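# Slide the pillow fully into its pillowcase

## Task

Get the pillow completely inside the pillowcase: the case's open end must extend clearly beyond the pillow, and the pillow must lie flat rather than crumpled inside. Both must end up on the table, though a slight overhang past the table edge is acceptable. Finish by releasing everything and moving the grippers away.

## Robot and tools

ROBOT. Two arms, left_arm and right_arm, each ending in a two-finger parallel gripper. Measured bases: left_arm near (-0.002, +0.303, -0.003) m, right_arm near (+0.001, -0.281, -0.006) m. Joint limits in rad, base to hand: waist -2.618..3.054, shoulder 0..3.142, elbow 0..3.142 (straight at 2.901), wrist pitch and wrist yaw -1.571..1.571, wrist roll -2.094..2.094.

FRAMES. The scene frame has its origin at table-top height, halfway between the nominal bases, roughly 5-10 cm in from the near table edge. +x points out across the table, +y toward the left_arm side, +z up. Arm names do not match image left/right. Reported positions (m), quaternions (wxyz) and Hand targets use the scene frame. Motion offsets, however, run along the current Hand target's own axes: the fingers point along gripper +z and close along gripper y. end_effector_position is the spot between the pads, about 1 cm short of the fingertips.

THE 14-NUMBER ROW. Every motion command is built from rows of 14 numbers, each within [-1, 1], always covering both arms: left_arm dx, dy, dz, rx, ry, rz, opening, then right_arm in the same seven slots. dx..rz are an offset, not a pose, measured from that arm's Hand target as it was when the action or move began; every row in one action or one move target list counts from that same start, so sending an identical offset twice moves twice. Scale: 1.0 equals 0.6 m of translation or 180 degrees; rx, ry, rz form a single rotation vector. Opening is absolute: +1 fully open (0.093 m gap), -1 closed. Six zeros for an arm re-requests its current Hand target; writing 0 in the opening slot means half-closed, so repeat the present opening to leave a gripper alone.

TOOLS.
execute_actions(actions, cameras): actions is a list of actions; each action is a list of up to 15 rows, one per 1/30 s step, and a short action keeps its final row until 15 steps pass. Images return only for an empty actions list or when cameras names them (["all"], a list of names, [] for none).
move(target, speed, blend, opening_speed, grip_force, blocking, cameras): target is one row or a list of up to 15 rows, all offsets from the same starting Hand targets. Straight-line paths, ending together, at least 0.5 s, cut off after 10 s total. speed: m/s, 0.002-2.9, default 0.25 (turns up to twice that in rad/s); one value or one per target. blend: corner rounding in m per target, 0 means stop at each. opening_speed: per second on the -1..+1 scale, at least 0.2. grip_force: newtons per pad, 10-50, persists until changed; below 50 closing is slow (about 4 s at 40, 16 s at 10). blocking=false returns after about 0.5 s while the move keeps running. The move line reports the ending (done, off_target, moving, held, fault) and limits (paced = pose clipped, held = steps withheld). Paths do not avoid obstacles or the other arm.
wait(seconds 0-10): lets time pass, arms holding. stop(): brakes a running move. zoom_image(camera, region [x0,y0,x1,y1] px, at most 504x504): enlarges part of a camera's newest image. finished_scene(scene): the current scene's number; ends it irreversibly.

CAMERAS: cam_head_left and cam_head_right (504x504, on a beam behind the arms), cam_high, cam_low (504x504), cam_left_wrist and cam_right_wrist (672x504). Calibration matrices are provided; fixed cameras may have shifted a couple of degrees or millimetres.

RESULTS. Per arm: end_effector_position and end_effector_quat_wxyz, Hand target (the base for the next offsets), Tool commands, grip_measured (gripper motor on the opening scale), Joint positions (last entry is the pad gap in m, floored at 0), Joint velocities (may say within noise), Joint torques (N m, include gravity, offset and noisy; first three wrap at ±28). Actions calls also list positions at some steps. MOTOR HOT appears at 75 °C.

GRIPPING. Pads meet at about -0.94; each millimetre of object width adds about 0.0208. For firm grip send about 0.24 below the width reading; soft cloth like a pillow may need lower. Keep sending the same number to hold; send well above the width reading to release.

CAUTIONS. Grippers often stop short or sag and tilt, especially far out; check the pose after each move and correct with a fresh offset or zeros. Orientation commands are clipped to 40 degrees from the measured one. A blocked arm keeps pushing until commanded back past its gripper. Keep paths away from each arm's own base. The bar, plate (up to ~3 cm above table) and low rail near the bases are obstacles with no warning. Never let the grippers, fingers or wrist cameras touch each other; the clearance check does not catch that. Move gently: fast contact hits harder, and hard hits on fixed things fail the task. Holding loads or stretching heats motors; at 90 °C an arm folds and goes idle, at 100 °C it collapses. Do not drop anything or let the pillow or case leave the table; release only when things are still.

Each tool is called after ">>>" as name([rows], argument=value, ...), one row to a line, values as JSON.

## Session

>>> execute_actions(actions=[])

Scene clock: 0.00 s.
left_arm: end_effector_position=(+0.2224, +0.2276, +0.2462) grip_measured=+1.000 end_effector_quat_wxyz=(+0.607, -0.161, +0.776, -0.057) | right_arm: end_effector_position=(+0.2348, -0.2181, +0.3204) grip_measured=+1.000 end_effector_quat_wxyz=(+0.734, -0.058, +0.677, +0.007)
Joint positions: left_arm=[-0.974 0.585 0.631 -0.546 -1.025 -0.755 0.093] | right_arm=[0.493 0.373 0.533 -0.08 0.454 -0.095 0.093]
Joint velocities: within noise
Joint torques (N m): no reading
Heat: left arm: 30 °C; right arm: 31 °C.
Hand target: left_arm +0.2230, +0.2276, +0.2549; +0.613, -0.169, +0.769, -0.066 | right_arm +0.2344, -0.2185, +0.3228; +0.735, -0.057, +0.676, +0.007
Tool commands: left_gripper/opening=+1.0 right_gripper/opening=+1.0
camera_calibration:
cam_left_wrist: T_world_to_cam=[[0.163064, -0.943577, 0.288222, 0.105011], [-0.6117, -0.325897, -0.720843, 0.424587], [0.774102, -0.058762, -0.630328, 0.0865118], [0, 0, 0, 1]] pos_world=[0.175627, 0.242541, 0.330325]
cam_right_wrist: T_world_to_cam=[[0.0671784, -0.995923, 0.0602084, -0.255181], [-0.349076, -0.0799916, -0.933674, 0.40336], [0.934683, 0.0417054, -0.353026, -0.00965001], [0, 0, 0, 1]] pos_world=[0.166966, -0.221472, 0.388564]

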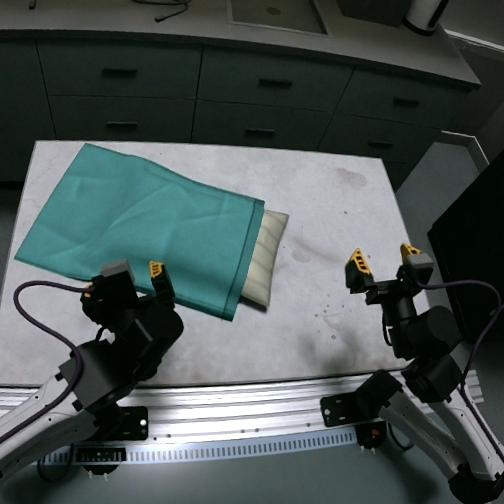

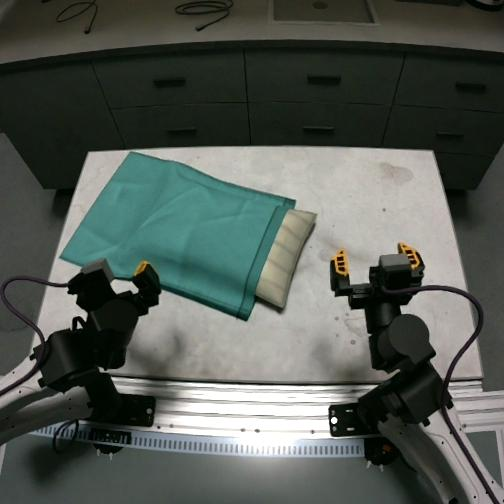

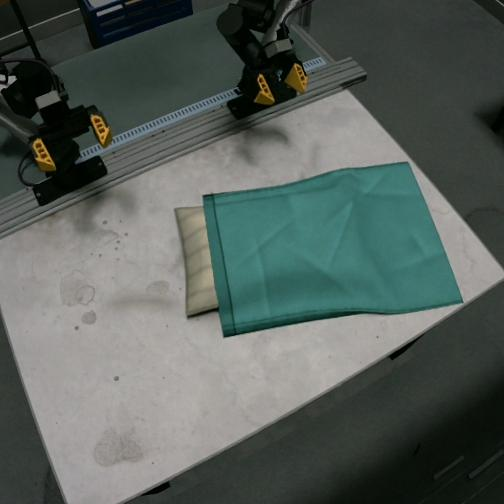

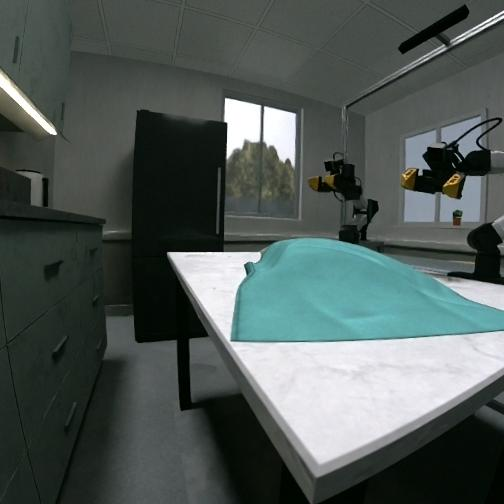

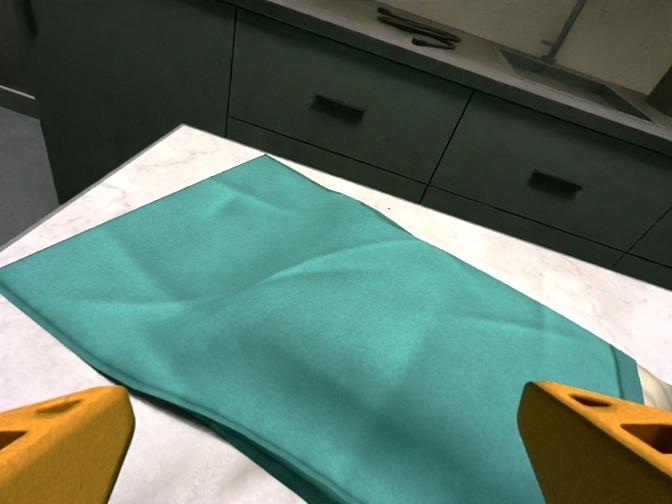

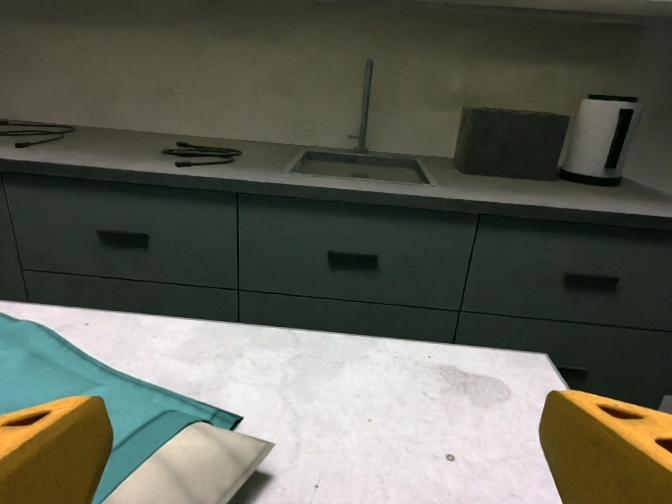

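>>> move(target=[0.265,-0.254,0.0415,-0.22,0.365,-0.119,-0.1,0.32,0.2,0.558,-0.312,0.448,-0.256,-0.1], cameras=["cam_head_right","cam_left_wrist","cam_right_wrist"])

Scene clock: 5.90 s.
left_arm: end_effector_position=(+0.2403, +0.0369, +0.1439) grip_measured=-0.098 end_effector_quat_wxyz=(+0.002, -0.415, +0.910, +0.007) | right_arm: end_effector_position=(+0.5662, -0.0836, +0.1457) grip_measured=-0.098 end_effector_quat_wxyz=(+0.260, -0.550, +0.791, -0.061)
Joint positions: left_arm=[-0.831 1.9 1.792 -1.456 -0.002 -1.688 0.041] | right_arm=[0.264 2.616 2.84 -1.256 -0.044 -0.879 0.04]
Joint torques (N m): left_arm=[0.7 -8.77 10.29 -0.09 -0.13 -0.21] | right_arm=[0.4 -12.45 8.24 2.15 0.12 -0.08]
Heat: left arm: 32 °C; right arm: 32 °C.
Hand target: left_arm +0.2440, +0.0337, +0.1495; -0.001, -0.423, +0.906, +0.000 | right_arm +0.5729, -0.0812, +0.1498; +0.000, -0.579, +0.815, +0.000
Off the commanded pose: left_arm 0.007 m, 1 deg | right_arm 0.008 m, 31 deg.
elbow stopped short (right arm): the move would have taken joint 3 (elbow) straighter than the controller allows.
move: off_target (right_arm)
camera_calibration:
cam_left_wrist: T_world_to_cam=[[0.755243, -0.655402, 0.00743703, -0.160861], [-0.594073, -0.67969, 0.43023, 0.142747], [-0.276919, -0.329347, -0.902689, 0.298719], [0, 0, 0, 1]] pos_world=[0.289012, 0.0899769, 0.209432]
cam_right_wrist: T_world_to_cam=[[0.823748, -0.404615, 0.397146, -0.560968], [-0.457801, -0.887918, 0.0449381, 0.21809], [0.334451, -0.218832, -0.916654, 0.0135365], [0, 0, 0, 1]] pos_world=[0.557411, -0.0303676, 0.225394]
Images, in order (width x height): cam_head_right 504x504, cam_left_wrist 672x504, cam_right_wrist 672x504.

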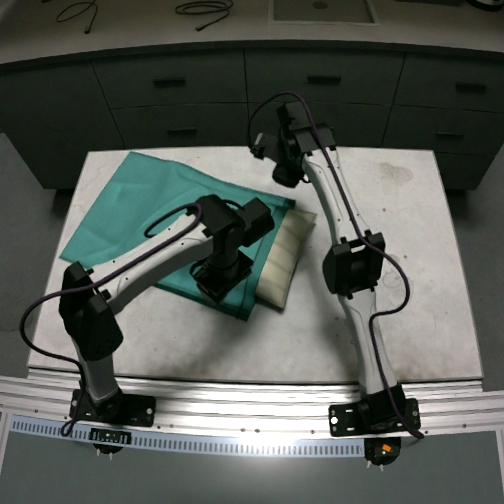

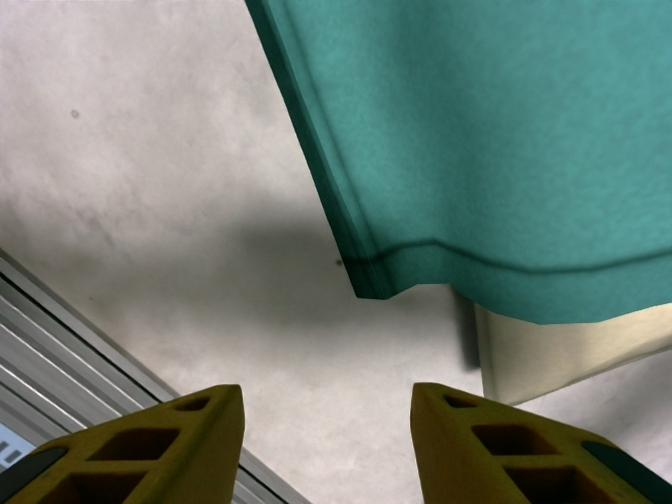

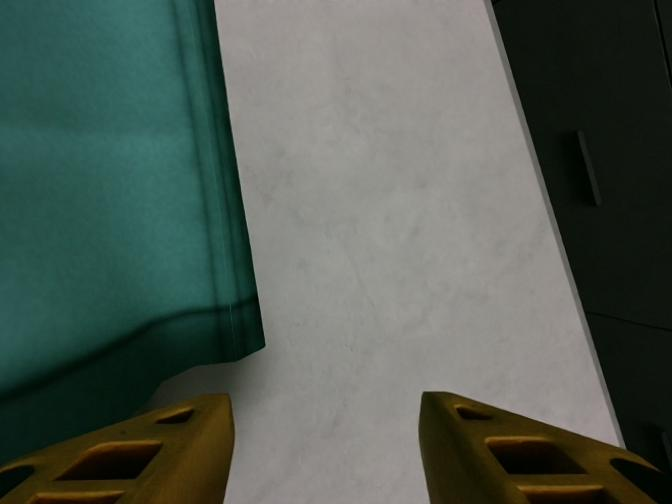

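>>> move(target=[0.027,-0.014,0.19,0,0,0,-0.1,-0.027,-0.012,0.18,0,0,0,-0.1], speed=0.12, cameras=["cam_low","cam_left_wrist","cam_right_wrist"])

Scene clock: 9.80 s.
left_arm: end_effector_position=(+0.2427, +0.0173, +0.0404) grip_measured=-0.098 end_effector_quat_wxyz=(+0.004, -0.420, +0.907, -0.003) | right_arm: end_effector_position=(+0.5786, -0.0710, +0.0411) grip_measured=-0.098 end_effector_quat_wxyz=(+0.209, -0.563, +0.798, -0.049)
Joint positions: left_arm=[-0.862 1.977 1.486 -1.052 -0.001 -1.73 0.041] | right_arm=[0.282 2.81 2.84 -1.169 -0.035 -0.879 0.04]
Joint torques (N m): left_arm=[-0.27 -9.33 6.12 0.13 -0.12 -0.21] | right_arm=[0.43 -13.07 8.59 1.88 0.11 0.02]
Heat: left arm: 32 °C; right arm: 36 °C.
Hand target: left_arm +0.2397, +0.0157, +0.0355; -0.001, -0.423, +0.906, +0.000 | right_arm +0.5850, -0.0683, +0.0417; +0.000, -0.579, +0.816, +0.000
Off the commanded pose: left_arm 0.006 m, 1 deg | right_arm 0.007 m, 25 deg.
elbow stopped short (right arm): the move would have taken joint 3 (elbow) straighter than the controller allows.
move: off_target (right_arm)
camera_calibration:
cam_left_wrist: T_world_to_cam=[[0.762147, -0.646807, 0.027804, -0.177462], [-0.592168, -0.67912, 0.433744, 0.174764], [-0.261666, -0.347041, -0.900607, 0.196099], [0, 0, 0, 1]] pos_world=[0.290054, 0.0719565, 0.105739]
cam_right_wrist: T_world_to_cam=[[0.864976, -0.37789, 0.330176, -0.5438], [-0.437589, -0.890063, 0.127685, 0.224426], [0.245626, -0.254926, -0.935244, -0.0341273], [0, 0, 0, 1]] pos_world=[0.576963, -0.0144427, 0.118976]
Images, in order (width x height): cam_low 504x504, cam_left_wrist 672x504, cam_right_wrist 672x504.

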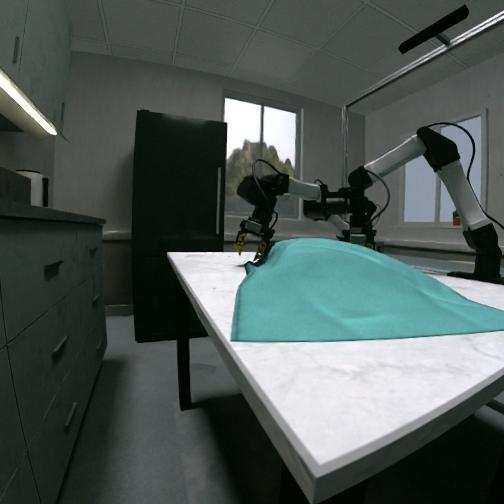

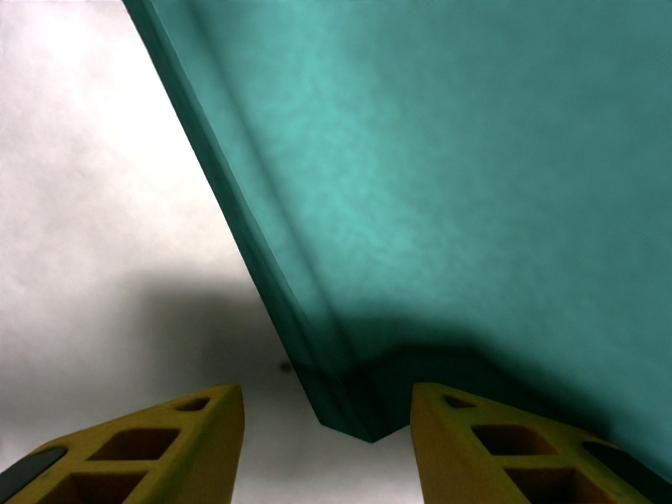

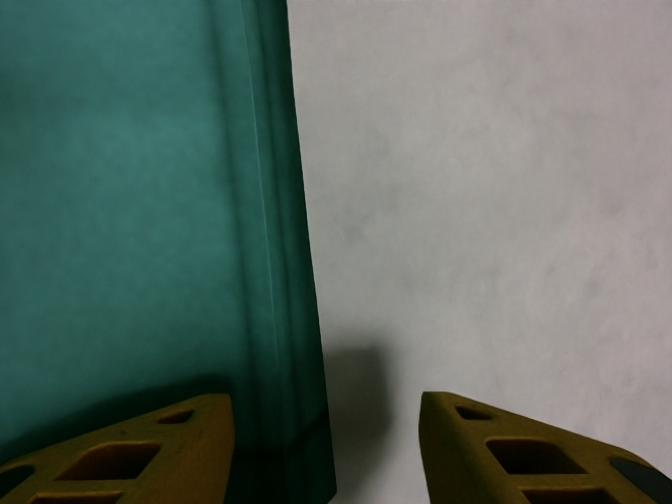

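>>> move([
  [-0.035,0,0,0,0,0,-0.1,0,0.017,0,0,0,0,-0.1],
  [-0.035,0,0.06,0,0,0,-0.1,0,0.017,0.068,0,0,0,-0.1],
  [-0.035,0,0.06,0,0,0,-1,0,0.017,0.068,0,0,0,-1],
], speed=[0.08,0.04,0.05], cameras=["cam_left_wrist","cam_right_wrist"])

>>> move(target=[0.035,0,-0.13,0,0,0,-1,0.05,0,-0.1,0,0,0,-1], speed=0.08, cameras=["cam_high","cam_left_wrist","cam_right_wrist"])

Scene clock: 19.43 s.
left_arm: end_effector_position=(+0.2603, +0.0218, +0.0209) grip_measured=-0.987 end_effector_quat_wxyz=(+0.011, -0.424, +0.905, -0.027) | right_arm: end_effector_position=(+0.5755, -0.0640, +0.0180) grip_measured=-0.987 end_effector_quat_wxyz=(+0.195, -0.570, +0.797, -0.046)
Joint positions: left_arm=[-0.818 1.986 1.416 -0.922 0.003 -1.695 0] | right_arm=[0.297 2.86 2.859 -1.167 -0.03 -0.879 0]
Joint torques (N m): left_arm=[0.75 -6.87 3.25 0.25 -0.15 0.03] | right_arm=[0.24 -12.05 7.04 1.65 0.09 0.08]
Heat: left arm: 32 °C; right arm: 41 °C.
Hand target: left_arm +0.2533, +0.0317, -0.0005; -0.001, -0.423, +0.906, +0.000 | right_arm +0.5753, -0.0648, +0.0009; +0.000, -0.579, +0.815, +0.000
Off the commanded pose: left_arm 0.025 m, 3 deg | right_arm 0.017 m, 23 deg.
elbow stopped short (right arm): the move would have taken joint 3 (elbow) straighter than the controller allows.
move: off_target (left_arm, right_arm); target 3's new opening was sent with right_arm's hand 0.023 m and 24 deg from that target
camera_calibration:
cam_left_wrist: T_world_to_cam=[[0.765842, -0.638358, 0.0773636, -0.189516], [-0.600618, -0.667164, 0.440626, 0.198534], [-0.229663, -0.383916, -0.894351, 0.176964], [0, 0, 0, 1]] pos_world=[0.305025, 0.079415, 0.0854501]
cam_right_wrist: T_world_to_cam=[[0.877754, -0.362879, 0.312836, -0.536942], [-0.423283, -0.893237, 0.151522, 0.223438], [0.224452, -0.265417, -0.937643, -0.0415754], [0, 0, 0, 1]] pos_world=[0.575213, -0.0062967, 0.0951359]
Images, in order (width x height): cam_left_wrist 672x504, cam_right_wrist 672x504.

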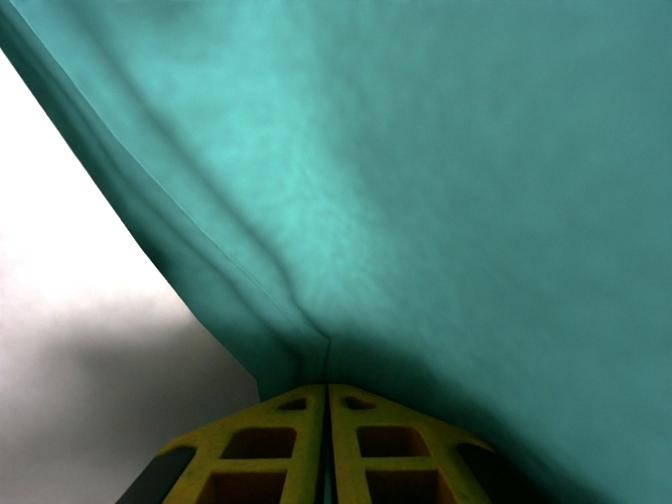

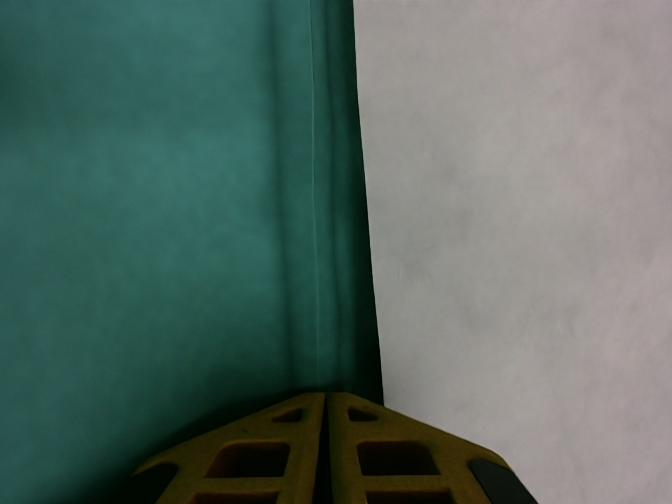

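Scene clock: 22.40 s.
left_arm: end_effector_position=(+0.2366, +0.0239, +0.0568) grip_measured=-0.987 end_effector_quat_wxyz=(-0.006, -0.420, +0.907, +0.027) | right_arm: end_effector_position=(+0.5632, -0.0865, +0.0343) grip_measured=-0.987 end_effector_quat_wxyz=(+0.167, -0.569, +0.804, -0.043)
Joint positions: left_arm=[-0.861 1.986 1.565 -1.184 0.003 -1.729 0] | right_arm=[0.268 2.817 2.859 -1.267 -0.03 -0.9 0]
Joint torques (N m): left_arm=[-0.25 -13.93 10 -0.17 -0.15 -0.21] | right_arm=[-0.9 -17.58 6.83 1.28 0.04 -0.09]
Heat: left arm: 32 °C; right arm: 44 °C.
Hand target: left_arm +0.2399, +0.0159, +0.0774; -0.001, -0.423, +0.906, +0.000 | right_arm +0.5655, -0.0931, +0.0609; +0.000, -0.579, +0.816, +0.000
Off the commanded pose: left_arm 0.022 m, 3 deg | right_arm 0.027 m, 20 deg.
elbow stopped short (right arm): the move would have taken joint 3 (elbow) straighter than the controller allows.
move: off_target (left_arm, right_arm)
camera_calibration:
cam_left_wrist: T_world_to_cam=[[0.761993, -0.646642, -0.0349337, -0.165402], [-0.57324, -0.698628, 0.428153, 0.164859], [-0.301268, -0.306224, -0.903031, 0.219998], [0, 0, 0, 1]] pos_world=[0.286817, 0.0755881, 0.122302]
cam_right_wrist: T_world_to_cam=[[0.889122, -0.364405, 0.276896, -0.54475], [-0.423623, -0.884257, 0.196554, 0.194999], [0.173222, -0.29206, -0.940582, -0.00293314], [0, 0, 0, 1]] pos_world=[0.567463, -0.0269371, 0.109753]
Images, in order (width x height): cam_high 504x504, cam_left_wrist 672x504, cam_right_wrist 672x504.

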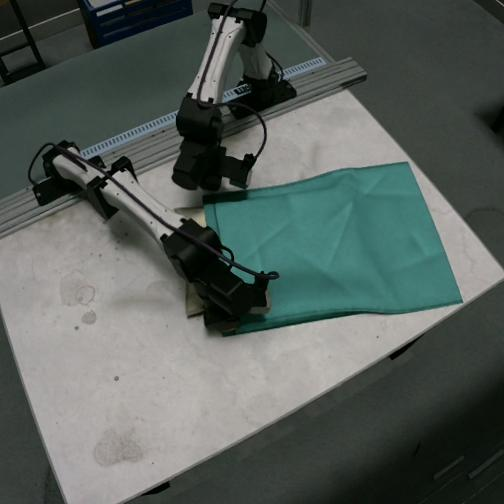

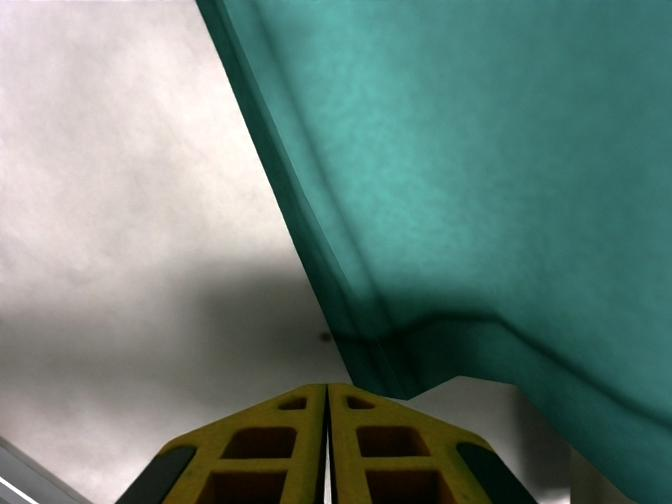

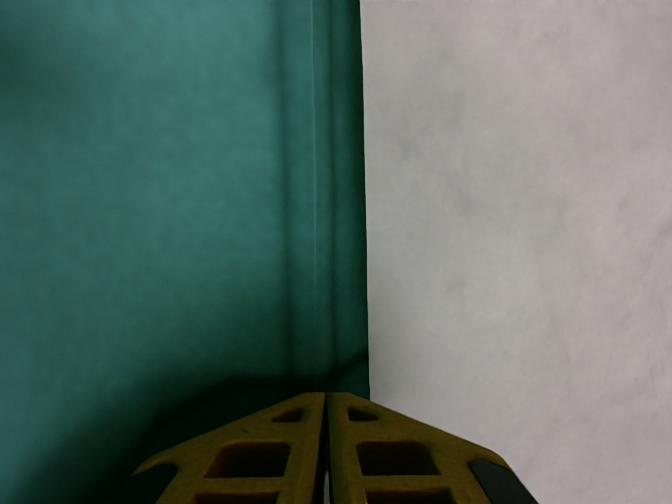

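>>> move([
  [-0.077,0.015,0,0,0,0,-0.1,0,0,-0.1,0,0,0,-0.1],
  [-0.077,0.015,0.138,0,0,0,-0.1,0,0,-0.1,0,0,0,-0.1],
  [-0.077,0.015,0.138,0,0,0,-1,0,0,-0.1,0,0,0,-0.1],
  [-0.077,0.015,0.04,0,0,0,-1,0,0,-0.1,0,0,0,-0.1],
], speed=[0.08,0.05,0.05,0.06], cameras=["cam_head_right","cam_left_wrist","cam_right_wrist"])

Scene clock: 29.83 s.
left_arm: end_effector_position=(+0.2553, +0.0626, +0.0358) grip_measured=-0.987 end_effector_quat_wxyz=(-0.007, -0.425, +0.905, +0.023) | right_arm: end_effector_position=(+0.5650, -0.0849, +0.0949) grip_measured=-0.102 end_effector_quat_wxyz=(+0.212, -0.565, +0.795, -0.057)
Joint positions: left_arm=[-0.749 1.945 1.419 -1.074 0.003 -1.628 0] | right_arm=[0.268 2.71 2.859 -1.278 -0.03 -0.901 0.04]
Joint torques (N m): left_arm=[0.64 -12.85 9.77 -0.14 -0.14 0.04] | right_arm=[-1.07 -17.09 6.74 1.53 0.02 -0.06]
Heat: left arm: 33 °C; right arm: 53 °C.
Hand target: left_arm +0.2626, +0.0569, +0.0535; -0.001, -0.423, +0.906, +0.000 | right_arm +0.5655, -0.0931, +0.1210; +0.000, -0.579, +0.815, +0.000
Off the commanded pose: left_arm 0.020 m, 3 deg | right_arm 0.027 m, 25 deg.
elbow stopped short (right arm): the move would have taken joint 3 (elbow) straighter than the controller allows.
move: off_target (left_arm, right_arm); target 3's new opening was sent with left_arm's hand 0.025 m and 0 deg from that target
camera_calibration:
cam_left_wrist: T_world_to_cam=[[0.769223, -0.63831, -0.0292494, -0.157885], [-0.566186, -0.702096, 0.43185, 0.20989], [-0.29619, -0.315628, -0.901471, 0.21782], [0, 0, 0, 1]] pos_world=[0.304802, 0.115333, 0.1011]
cam_right_wrist: T_world_to_cam=[[0.861438, -0.371808, 0.345954, -0.554024], [-0.436497, -0.890247, 0.130115, 0.198467], [0.259607, -0.263093, -0.929186, 0.00680908], [0, 0, 0, 1]] pos_world=[0.56212, -0.0275148, 0.17217]
Images, in order (width x height): cam_head_right 504x504, cam_left_wrist 672x504, cam_right_wrist 672x504.

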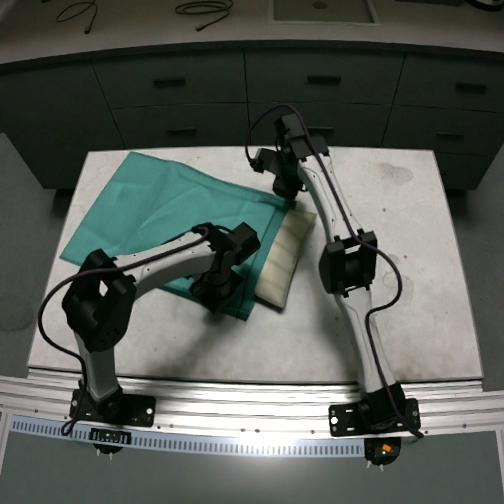

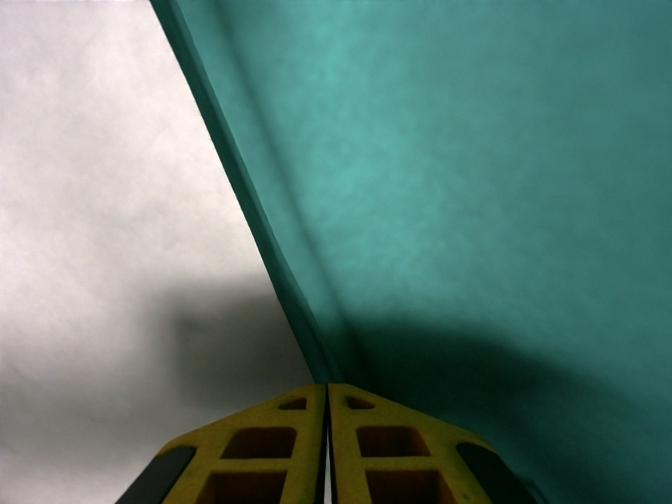

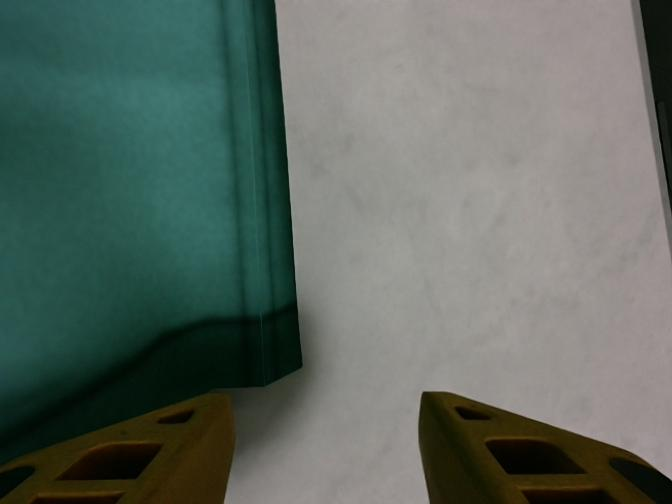

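>>> move([
  [0,-0.02,-0.01,0,0,-0.083,0.1,0,0,-0.05,0,0,0,-0.1],
  [0,-0.02,0.13,0,0,-0.083,0.1,0,0,-0.05,0,0,0,-0.1],
], speed=[0.08,0.05], cameras=["cam_left_wrist"])

>>> move(target=[0,0,0,0,0,0,-1,0,0,0,0,0,0,-0.1], speed=0.05, cameras=["cam_left_wrist"])

Scene clock: 35.63 s.
left_arm: end_effector_position=(+0.2701, +0.0490, +0.0187) grip_measured=+0.098 end_effector_quat_wxyz=(+0.006, -0.531, +0.847, -0.014) | right_arm: end_effector_position=(+0.5649, -0.0853, +0.1237) grip_measured=-0.102 end_effector_quat_wxyz=(+0.235, -0.561, +0.791, -0.064)
Joint positions: left_arm=[-0.749 1.97 1.384 -0.935 0.003 -1.871 0.05] | right_arm=[0.266 2.66 2.859 -1.278 -0.03 -0.901 0.04]
Joint torques (N m): left_arm=[0.61 -1.99 1.28 1.06 -0.14 -0.17] | right_arm=[-1.1 -16.91 6.69 1.71 0.01 -0.05]
Heat: left arm: 33 °C; right arm: 59 °C.
Hand target: left_arm +0.2717, +0.0491, -0.0245; -0.001, -0.537, +0.844, +0.000 | right_arm +0.5655, -0.0932, +0.1509; +0.000, -0.579, +0.815, +0.000
Off the commanded pose: left_arm 0.043 m, 2 deg | right_arm 0.028 m, 28 deg.
elbow stopped short (right arm): the move would have taken joint 3 (elbow) straighter than the controller allows.
move: off_target (left_arm, right_arm)
camera_calibration:
cam_left_wrist: T_world_to_cam=[[0.899408, -0.434369, 0.0488741, -0.22502], [-0.409432, -0.79802, 0.442186, 0.178297], [-0.153069, -0.417717, -0.895591, 0.16869], [0, 0, 0, 1]] pos_world=[0.301206, 0.115008, 0.0832339]
Images, in order (width x height): cam_left_wrist 672x504.

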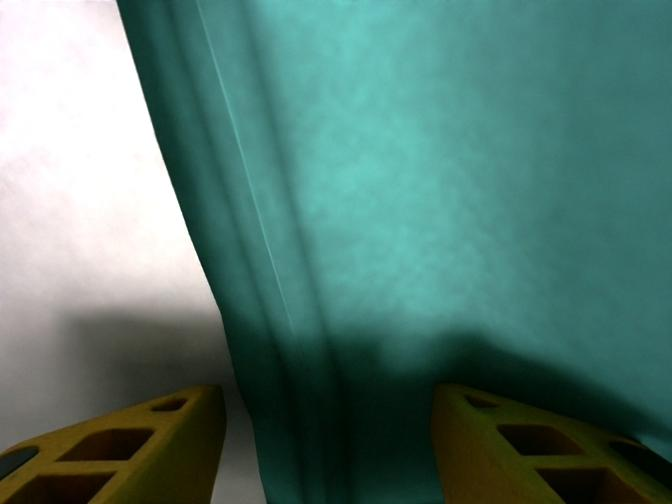

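Scene clock: 36.13 s.
left_arm: end_effector_position=(+0.2856, +0.0386, +0.0195) grip_measured=-0.980 end_effector_quat_wxyz=(+0.020, -0.533, +0.845, -0.049) | right_arm: end_effector_position=(+0.5649, -0.0853, +0.1237) grip_measured=-0.102 end_effector_quat_wxyz=(+0.235, -0.561, +0.791, -0.064)
Joint positions: left_arm=[-0.745 1.971 1.384 -0.858 -0.006 -1.871 0] | right_arm=[0.266 2.66 2.859 -1.278 -0.03 -0.901 0.04]
Joint torques (N m): left_arm=[0.24 -2.13 1.89 0.45 -0.06 -0.16] | right_arm=[-1.07 -16.92 6.74 1.71 0.02 -0.04]
Heat: left arm: 33 °C; right arm: 60 °C.
Hand target: left_arm +0.2718, +0.0491, -0.0245; -0.001, -0.537, +0.843, +0.000 | right_arm +0.5655, -0.0932, +0.1509; +0.000, -0.579, +0.815, +0.000
Off the commanded pose: left_arm 0.047 m, 6 deg | right_arm 0.028 m, 28 deg.
elbow stopped short (right arm): the move would have taken joint 3 (elbow) straighter than the controller allows.
move: off_target (left_arm, right_arm)
camera_calibration:
cam_left_wrist: T_world_to_cam=[[0.89611, -0.426367, 0.123281, -0.244339], [-0.43322, -0.77989, 0.451765, 0.181891], [-0.0964724, -0.458239, -0.883578, 0.15255], [0, 0, 0, 1]] pos_world=[0.31247, 0.107581, 0.0827397]
Images, in order (width x height): cam_left_wrist 672x504.

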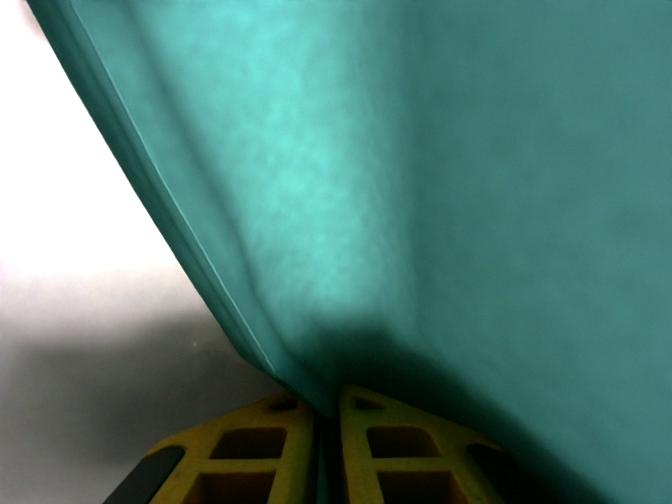

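>>> move([
  [0,0,-0.12,0,0,0,-1,0,0,-0.1,0,0,0,-0.1],
  [0.055,0.158,-0.225,0,0,0.17,-1,0.295,0.338,-0.13,0,0,0.2,-0.1],
], speed=0.1, blend=0.01, cameras=["cam_head_right","cam_high","cam_left_wrist"])

Scene clock: 42.80 s.
left_arm: end_effector_position=(+0.1800, +0.0561, +0.0978) grip_measured=-0.980 end_effector_quat_wxyz=(+0.002, -0.304, +0.952, +0.009) | right_arm: end_effector_position=(+0.3207, -0.1870, +0.2265) grip_measured=-0.102 end_effector_quat_wxyz=(+0.087, -0.307, +0.948, +0.002)
Joint positions: left_arm=[-0.937 1.696 1.353 -1.224 -0.006 -1.557 0] | right_arm=[0.203 1.719 1.871 -1.552 -0.029 -0.364 0.04]
Joint torques (N m): left_arm=[-0.51 -12.59 6.39 -0.22 -0.1 0.06] | right_arm=[-0.8 -8.23 4.52 0.97 0.11 0.09]
Heat: left arm: 33 °C; right arm: 63 °C.
Hand target: left_arm +0.1720, +0.0596, +0.1105; -0.001, -0.295, +0.955, +0.000 | right_arm +0.3157, -0.1934, +0.2291; +0.000, -0.298, +0.954, +0.000
Off the commanded pose: left_arm 0.015 m, 2 deg | right_arm 0.008 m, 10 deg.
elbow stopped short (right arm): the move would have taken joint 3 (elbow) straighter than the controller allows.
joint sent to its limit (right arm) — joint 4 (wrist pitch), lower limit. The joint targets are off in orientation, not in position.
move: off_target (left_arm, right_arm)
camera_calibration:
cam_left_wrist: T_world_to_cam=[[0.579995, -0.814616, 0.00280294, -0.0615522], [-0.736105, -0.522616, 0.430142, 0.156607], [-0.348935, -0.251543, -0.902757, 0.255351], [0, 0, 0, 1]] pos_world=[0.24008, 0.0959355, 0.163329]
Images, in order (width x height): cam_head_right 504x504, cam_high 504x504, cam_left_wrist 672x504.

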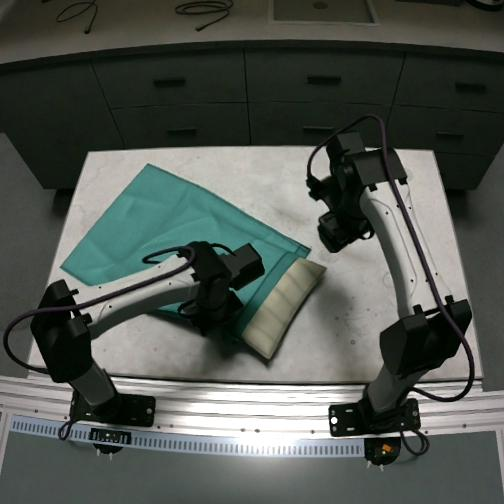

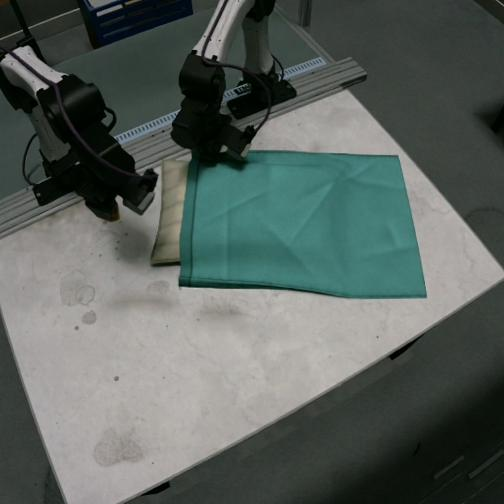

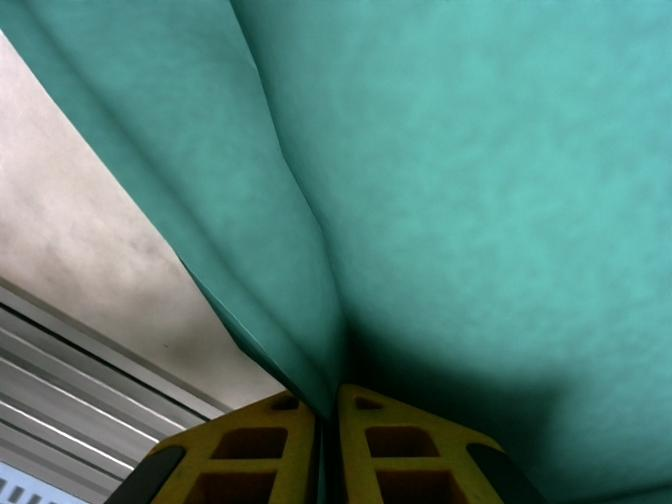

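>>> move(target=[0,0,0,0,0,0,-1,-0.2255,-0.002,0.285,0,0,-0.126,0.1], speed=0.15, cameras=["cam_right_wrist"])

Scene clock: 45.40 s.
left_arm: end_effector_position=(+0.1800, +0.0561, +0.0978) grip_measured=-0.980 end_effector_quat_wxyz=(+0.002, -0.304, +0.953, +0.009) | right_arm: end_effector_position=(+0.4225, -0.1183, +0.0551) grip_measured=+0.098 end_effector_quat_wxyz=(-0.006, -0.475, +0.880, +0.007)
Joint positions: left_arm=[-0.937 1.696 1.353 -1.224 -0.006 -1.557 0] | right_arm=[0.299 2.336 2.093 -1.344 -0.029 -0.635 0.05]
Joint torques (N m): left_arm=[-0.51 -12.57 6.41 -0.22 -0.1 0.05] | right_arm=[0.2 -11.12 7.94 0.56 0.09 -0.08]
Heat: left arm: 34 °C; right arm: 62 °C.
Hand target: left_arm +0.1720, +0.0595, +0.1105; -0.001, -0.295, +0.955, +0.000 | right_arm +0.4275, -0.1172, +0.0580; +0.000, -0.480, +0.877, +0.000
Off the commanded pose: left_arm 0.015 m, 2 deg | right_arm 0.006 m, 1 deg.
move: off_target (left_arm)
camera_calibration:
cam_right_wrist: T_world_to_cam=[[0.827655, -0.561226, 0.00362618, -0.419216], [-0.507866, -0.746182, 0.430448, 0.142327], [-0.238873, -0.358104, -0.902608, 0.195925], [0, 0, 0, 1]] pos_world=[0.46605, -0.0589114, 0.117099]
Images, in order (width x height): cam_right_wrist 672x504.

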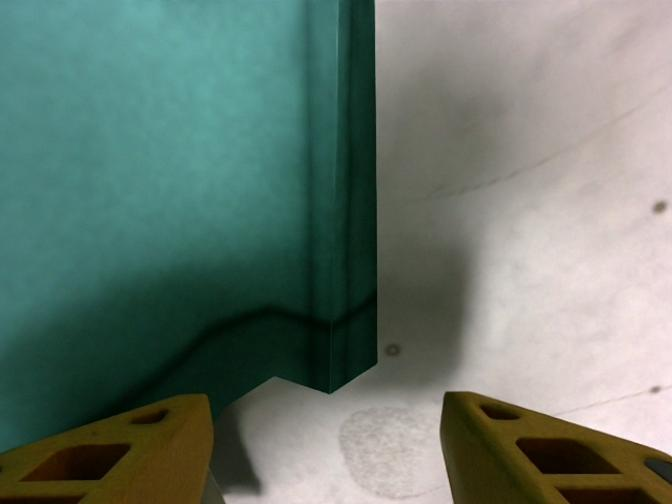

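>>> move([
  [0,0,0,0,0,0,-1,-0.058,0.01,0,0,0,0,0.1],
  [0,0,0,0,0,0,-1,-0.058,0.01,0.125,0,0,0,0.1],
  [0,0,0,0,0,0,-1,-0.058,0.01,0.125,0,0,0,-1],
  [0,0,0,0,0,0,-1,-0.058,0.01,-0.03,0,0,0,-1],
], speed=0.06, cameras=["cam_right_wrist","cam_left_wrist","cam_high"])

Scene clock: 51.03 s.
left_arm: end_effector_position=(+0.1799, +0.0560, +0.0978) grip_measured=-0.980 end_effector_quat_wxyz=(+0.002, -0.304, +0.953, +0.009) | right_arm: end_effector_position=(+0.4364, -0.0776, +0.0755) grip_measured=-0.983 end_effector_quat_wxyz=(+0.002, -0.488, +0.873, +0.008)
Joint positions: left_arm=[-0.938 1.696 1.353 -1.224 -0.005 -1.557 0] | right_arm=[0.367 2.511 2.491 -1.548 -0.034 -0.599 0]
Joint torques (N m): left_arm=[-0.46 -12.57 6.41 -0.22 -0.1 0.05] | right_arm=[-1.06 -11.43 7.98 0.49 0.14 0.07]
Heat: left arm: 35 °C; right arm: 62 °C.
Hand target: left_arm +0.1720, +0.0596, +0.1105; -0.001, -0.296, +0.955, +0.000 | right_arm +0.4412, -0.0847, +0.0760; +0.000, -0.480, +0.877, +0.000
Off the commanded pose: left_arm 0.015 m, 2 deg | right_arm 0.009 m, 1 deg.
joint sent to its limit (right arm) — joint 4 (wrist pitch), lower limit. The joint targets still meet the commanded pose.
move: off_target (left_arm); target 3's new opening was sent with right_arm's hand 0.029 m and 1 deg from that target
camera_calibration:
cam_left_wrist: T_world_to_cam=[[0.579468, -0.81499, 0.00283692, -0.0614201], [-0.736319, -0.522034, 0.430483, 0.156422], [-0.349358, -0.25154, -0.902594, 0.255365], [0, 0, 0, 1]] pos_world=[0.239981, 0.0958352, 0.163329]
cam_right_wrist: T_world_to_cam=[[0.844848, -0.534923, 0.00947803, -0.413853], [-0.489839, -0.766275, 0.415788, 0.16259], [-0.215152, -0.35592, -0.909412, 0.222587], [0, 0, 0, 1]] pos_world=[0.477176, -0.0175678, 0.138743]
Images, in order (width x height): cam_high 504x504, cam_left_wrist 672x504, cam_right_wrist 672x504.

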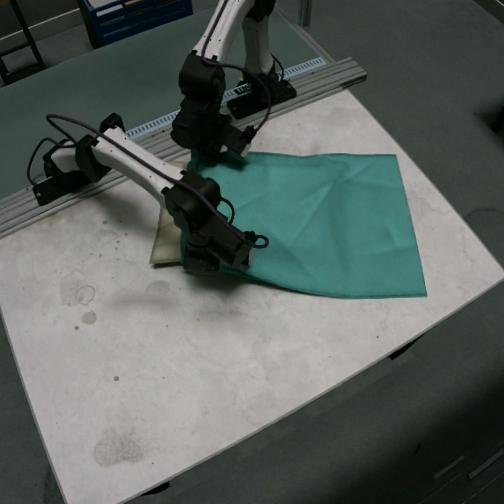

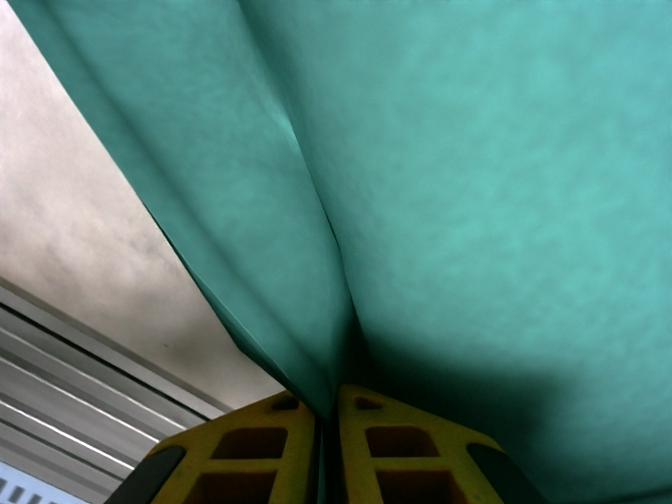

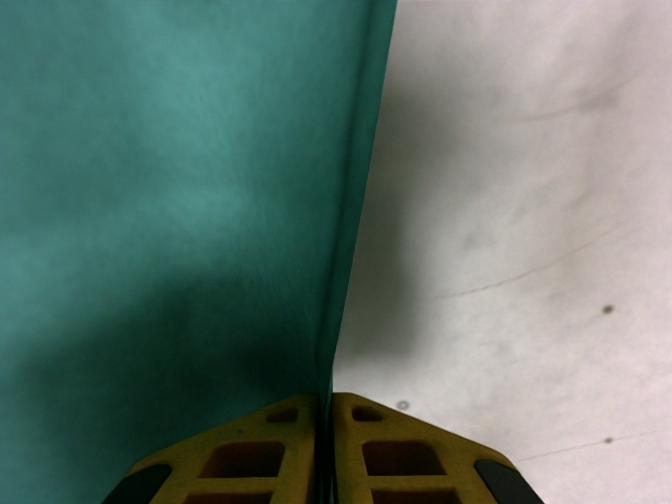

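>>> move(target=[-0.298,-0.031,-0.35,0.0753,-0.243,0.1816,-1,0.177,0.106,-0.407,0.125,-0.229,0.302,-1], speed=0.12, cameras=["all"])

Scene clock: 57.23 s.
left_arm: end_effector_position=(+0.3251, +0.1394, +0.2827) grip_measured=-0.980 end_effector_quat_wxyz=(+0.332, +0.017, +0.943, +0.018) | right_arm: end_effector_position=(+0.3303, -0.1317, +0.2966) grip_measured=-0.983 end_effector_quat_wxyz=(+0.348, -0.018, +0.937, +0.004)
Joint positions: left_arm=[-0.633 1.502 1.701 -1.193 -0.393 -0.487 0] | right_arm=[0.504 1.47 1.701 -1.165 0.322 0.419 0]
Joint torques (N m): left_arm=[1.2 -11.08 11.85 1.27 -0.65 0.06] | right_arm=[0.1 -7.57 8.34 2.23 0.78 0.15]
Heat: left arm: 36 °C; right arm: 62 °C.
Hand target: left_arm +0.3304, +0.1455, +0.3202; +0.383, +0.001, +0.924, -0.001 | right_arm +0.3306, -0.1399, +0.3202; +0.383, +0.000, +0.924, +0.001
Off the commanded pose: left_arm 0.038 m, 7 deg | right_arm 0.025 m, 5 deg.
move: off_target (left_arm, right_arm)
camera_calibration:
cam_left_wrist: T_world_to_cam=[[-0.0308929, -0.999043, -0.0309508, 0.155485], [-0.974866, 0.0369518, -0.219704, 0.410754], [0.220638, 0.0233856, -0.975075, 0.290799], [0, 0, 0, 1]] pos_world=[0.341072, 0.133358, 0.378608]
cam_right_wrist: T_world_to_cam=[[0.0115959, -0.999845, 0.0132408, -0.142392], [-0.963763, -0.0147048, -0.266356, 0.435129], [0.266509, -0.00967237, -0.963784, 0.284213], [0, 0, 0, 1]] pos_world=[0.345267, -0.133222, 0.391705]

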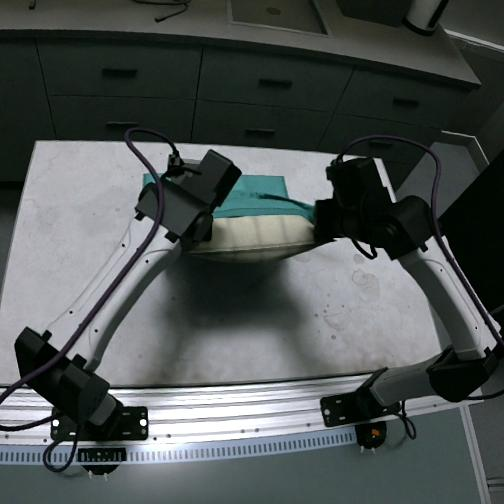

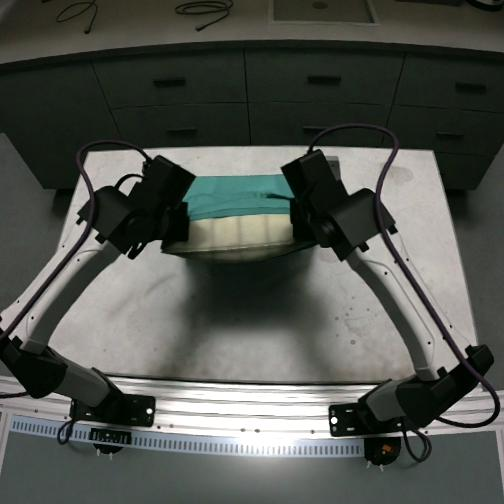

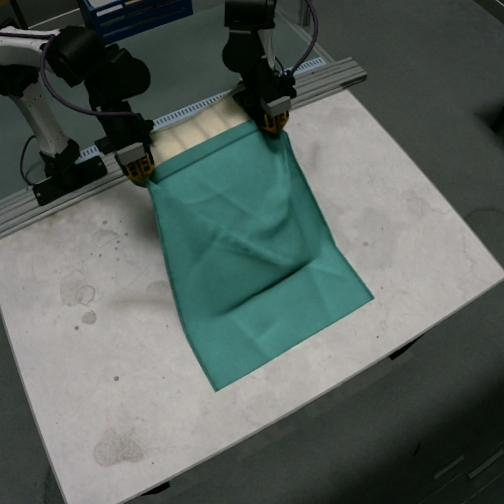

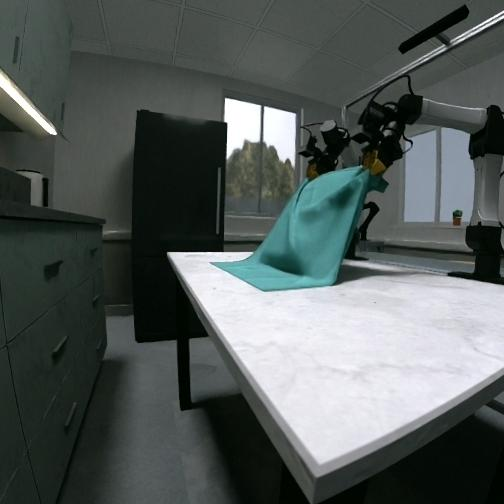

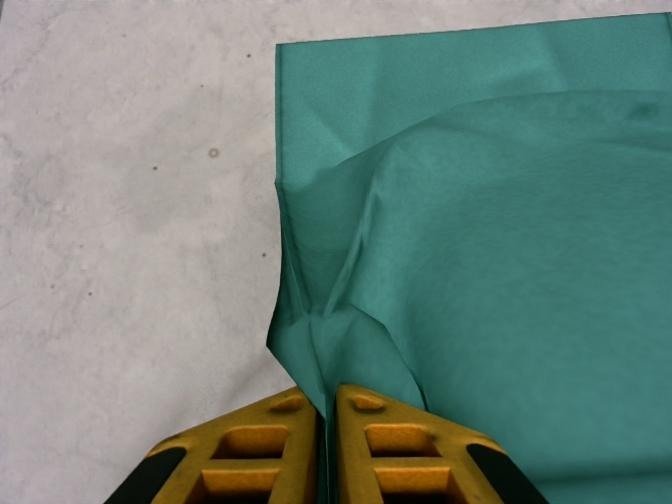

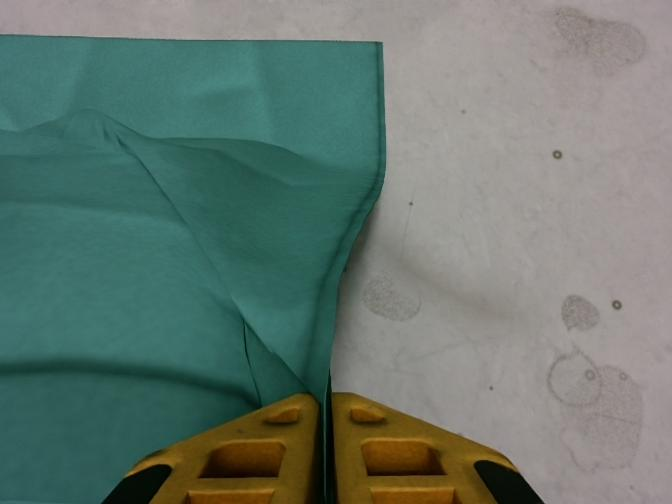

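>>> move([
  [-0.342,0,-0.13,0,-0.12,0,-1,-0.342,0,-0.13,0,-0.12,0,-1],
  [-0.236,0,-0.0236,0,-0.12,0,-1,-0.236,0,-0.0236,0,-0.12,0,-1],
  [-0.342,0,-0.13,0,-0.12,0,-1,-0.342,0,-0.13,0,-0.12,0,-1],
  [-0.236,0,-0.0236,0,-0.12,0,-1,-0.236,0,-0.0236,0,-0.12,0,-1],
  [-0.342,0,-0.13,0,-0.12,0,-1,-0.342,0,-0.13,0,-0.12,0,-1],
  [-0.236,0,-0.0236,0,-0.12,0,-1,-0.236,0,-0.0236,0,-0.12,0,-1],
  [-0.342,0,-0.13,0,-0.12,0,-1,-0.342,0,-0.13,0,-0.12,0,-1],
], speed=[0.15,0.6,0.7,0.6,0.7,0.6,0.7], blend=0.01, cameras=["cam_head_right","cam_high","cam_low"])

Scene clock: 61.97 s.
left_arm: end_effector_position=(+0.4201, +0.1388, +0.4925) grip_measured=-0.981 end_effector_quat_wxyz=(+0.574, +0.025, +0.819, -0.009) | right_arm: end_effector_position=(+0.4217, -0.1324, +0.5005) grip_measured=-0.983 end_effector_quat_wxyz=(+0.584, -0.018, +0.811, +0.013)
Joint positions: left_arm=[-0.515 1.965 2.856 -1.265 -0.434 -0.168 0] | right_arm=[0.408 1.962 2.861 -1.255 0.39 0.157 0]
Joint torques (N m): left_arm=[0.83 -10.5 5.94 2.2 -0.44 0.04] | right_arm=[-0.96 -8.43 4.12 3.34 0.25 -0.09]
Heat: left arm: 36 °C; right arm: 60 °C.
Hand target: left_arm +0.4201, +0.1455, +0.5206; +0.549, +0.001, +0.835, -0.001 | right_arm +0.4202, -0.1403, +0.5206; +0.550, +0.000, +0.835, +0.001
Off the commanded pose: left_arm 0.029 m, 5 deg | right_arm 0.022 m, 5 deg.
elbow stopped short (left arm): the move would have taken joint 3 (elbow) straighter than the controller allows.
elbow stopped short (right arm): the move would have taken joint 3 (elbow) straighter than the controller allows.
move: off_target (left_arm, right_arm)
Images, in order (width x height): cam_head_right 504x504, cam_high 504x504, cam_low 504x504.

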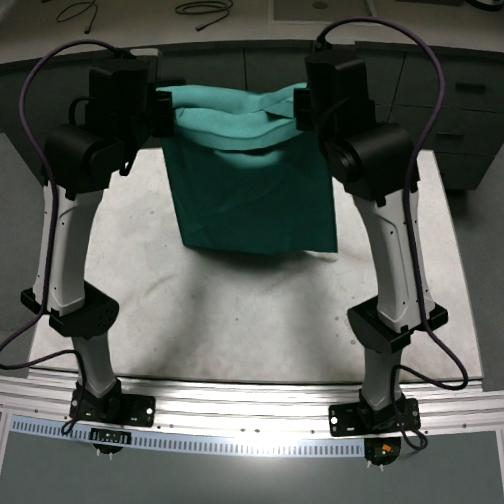

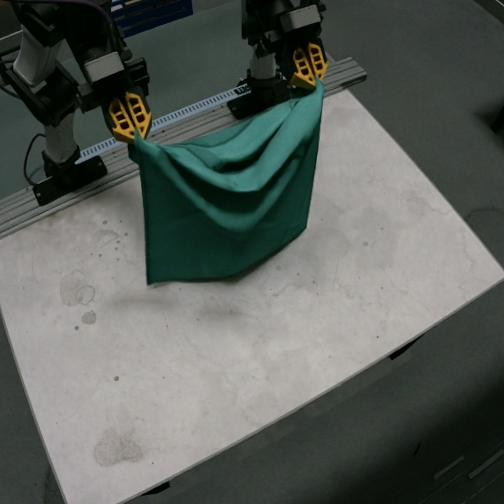

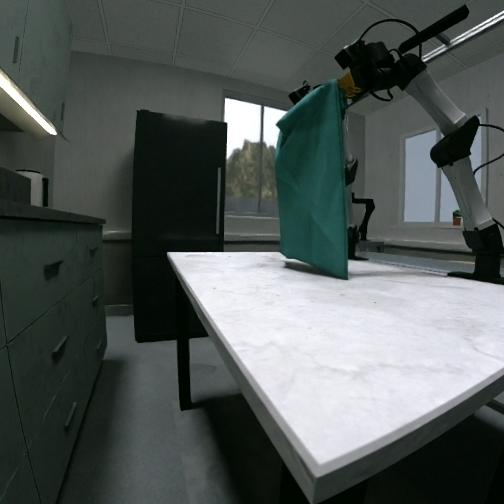

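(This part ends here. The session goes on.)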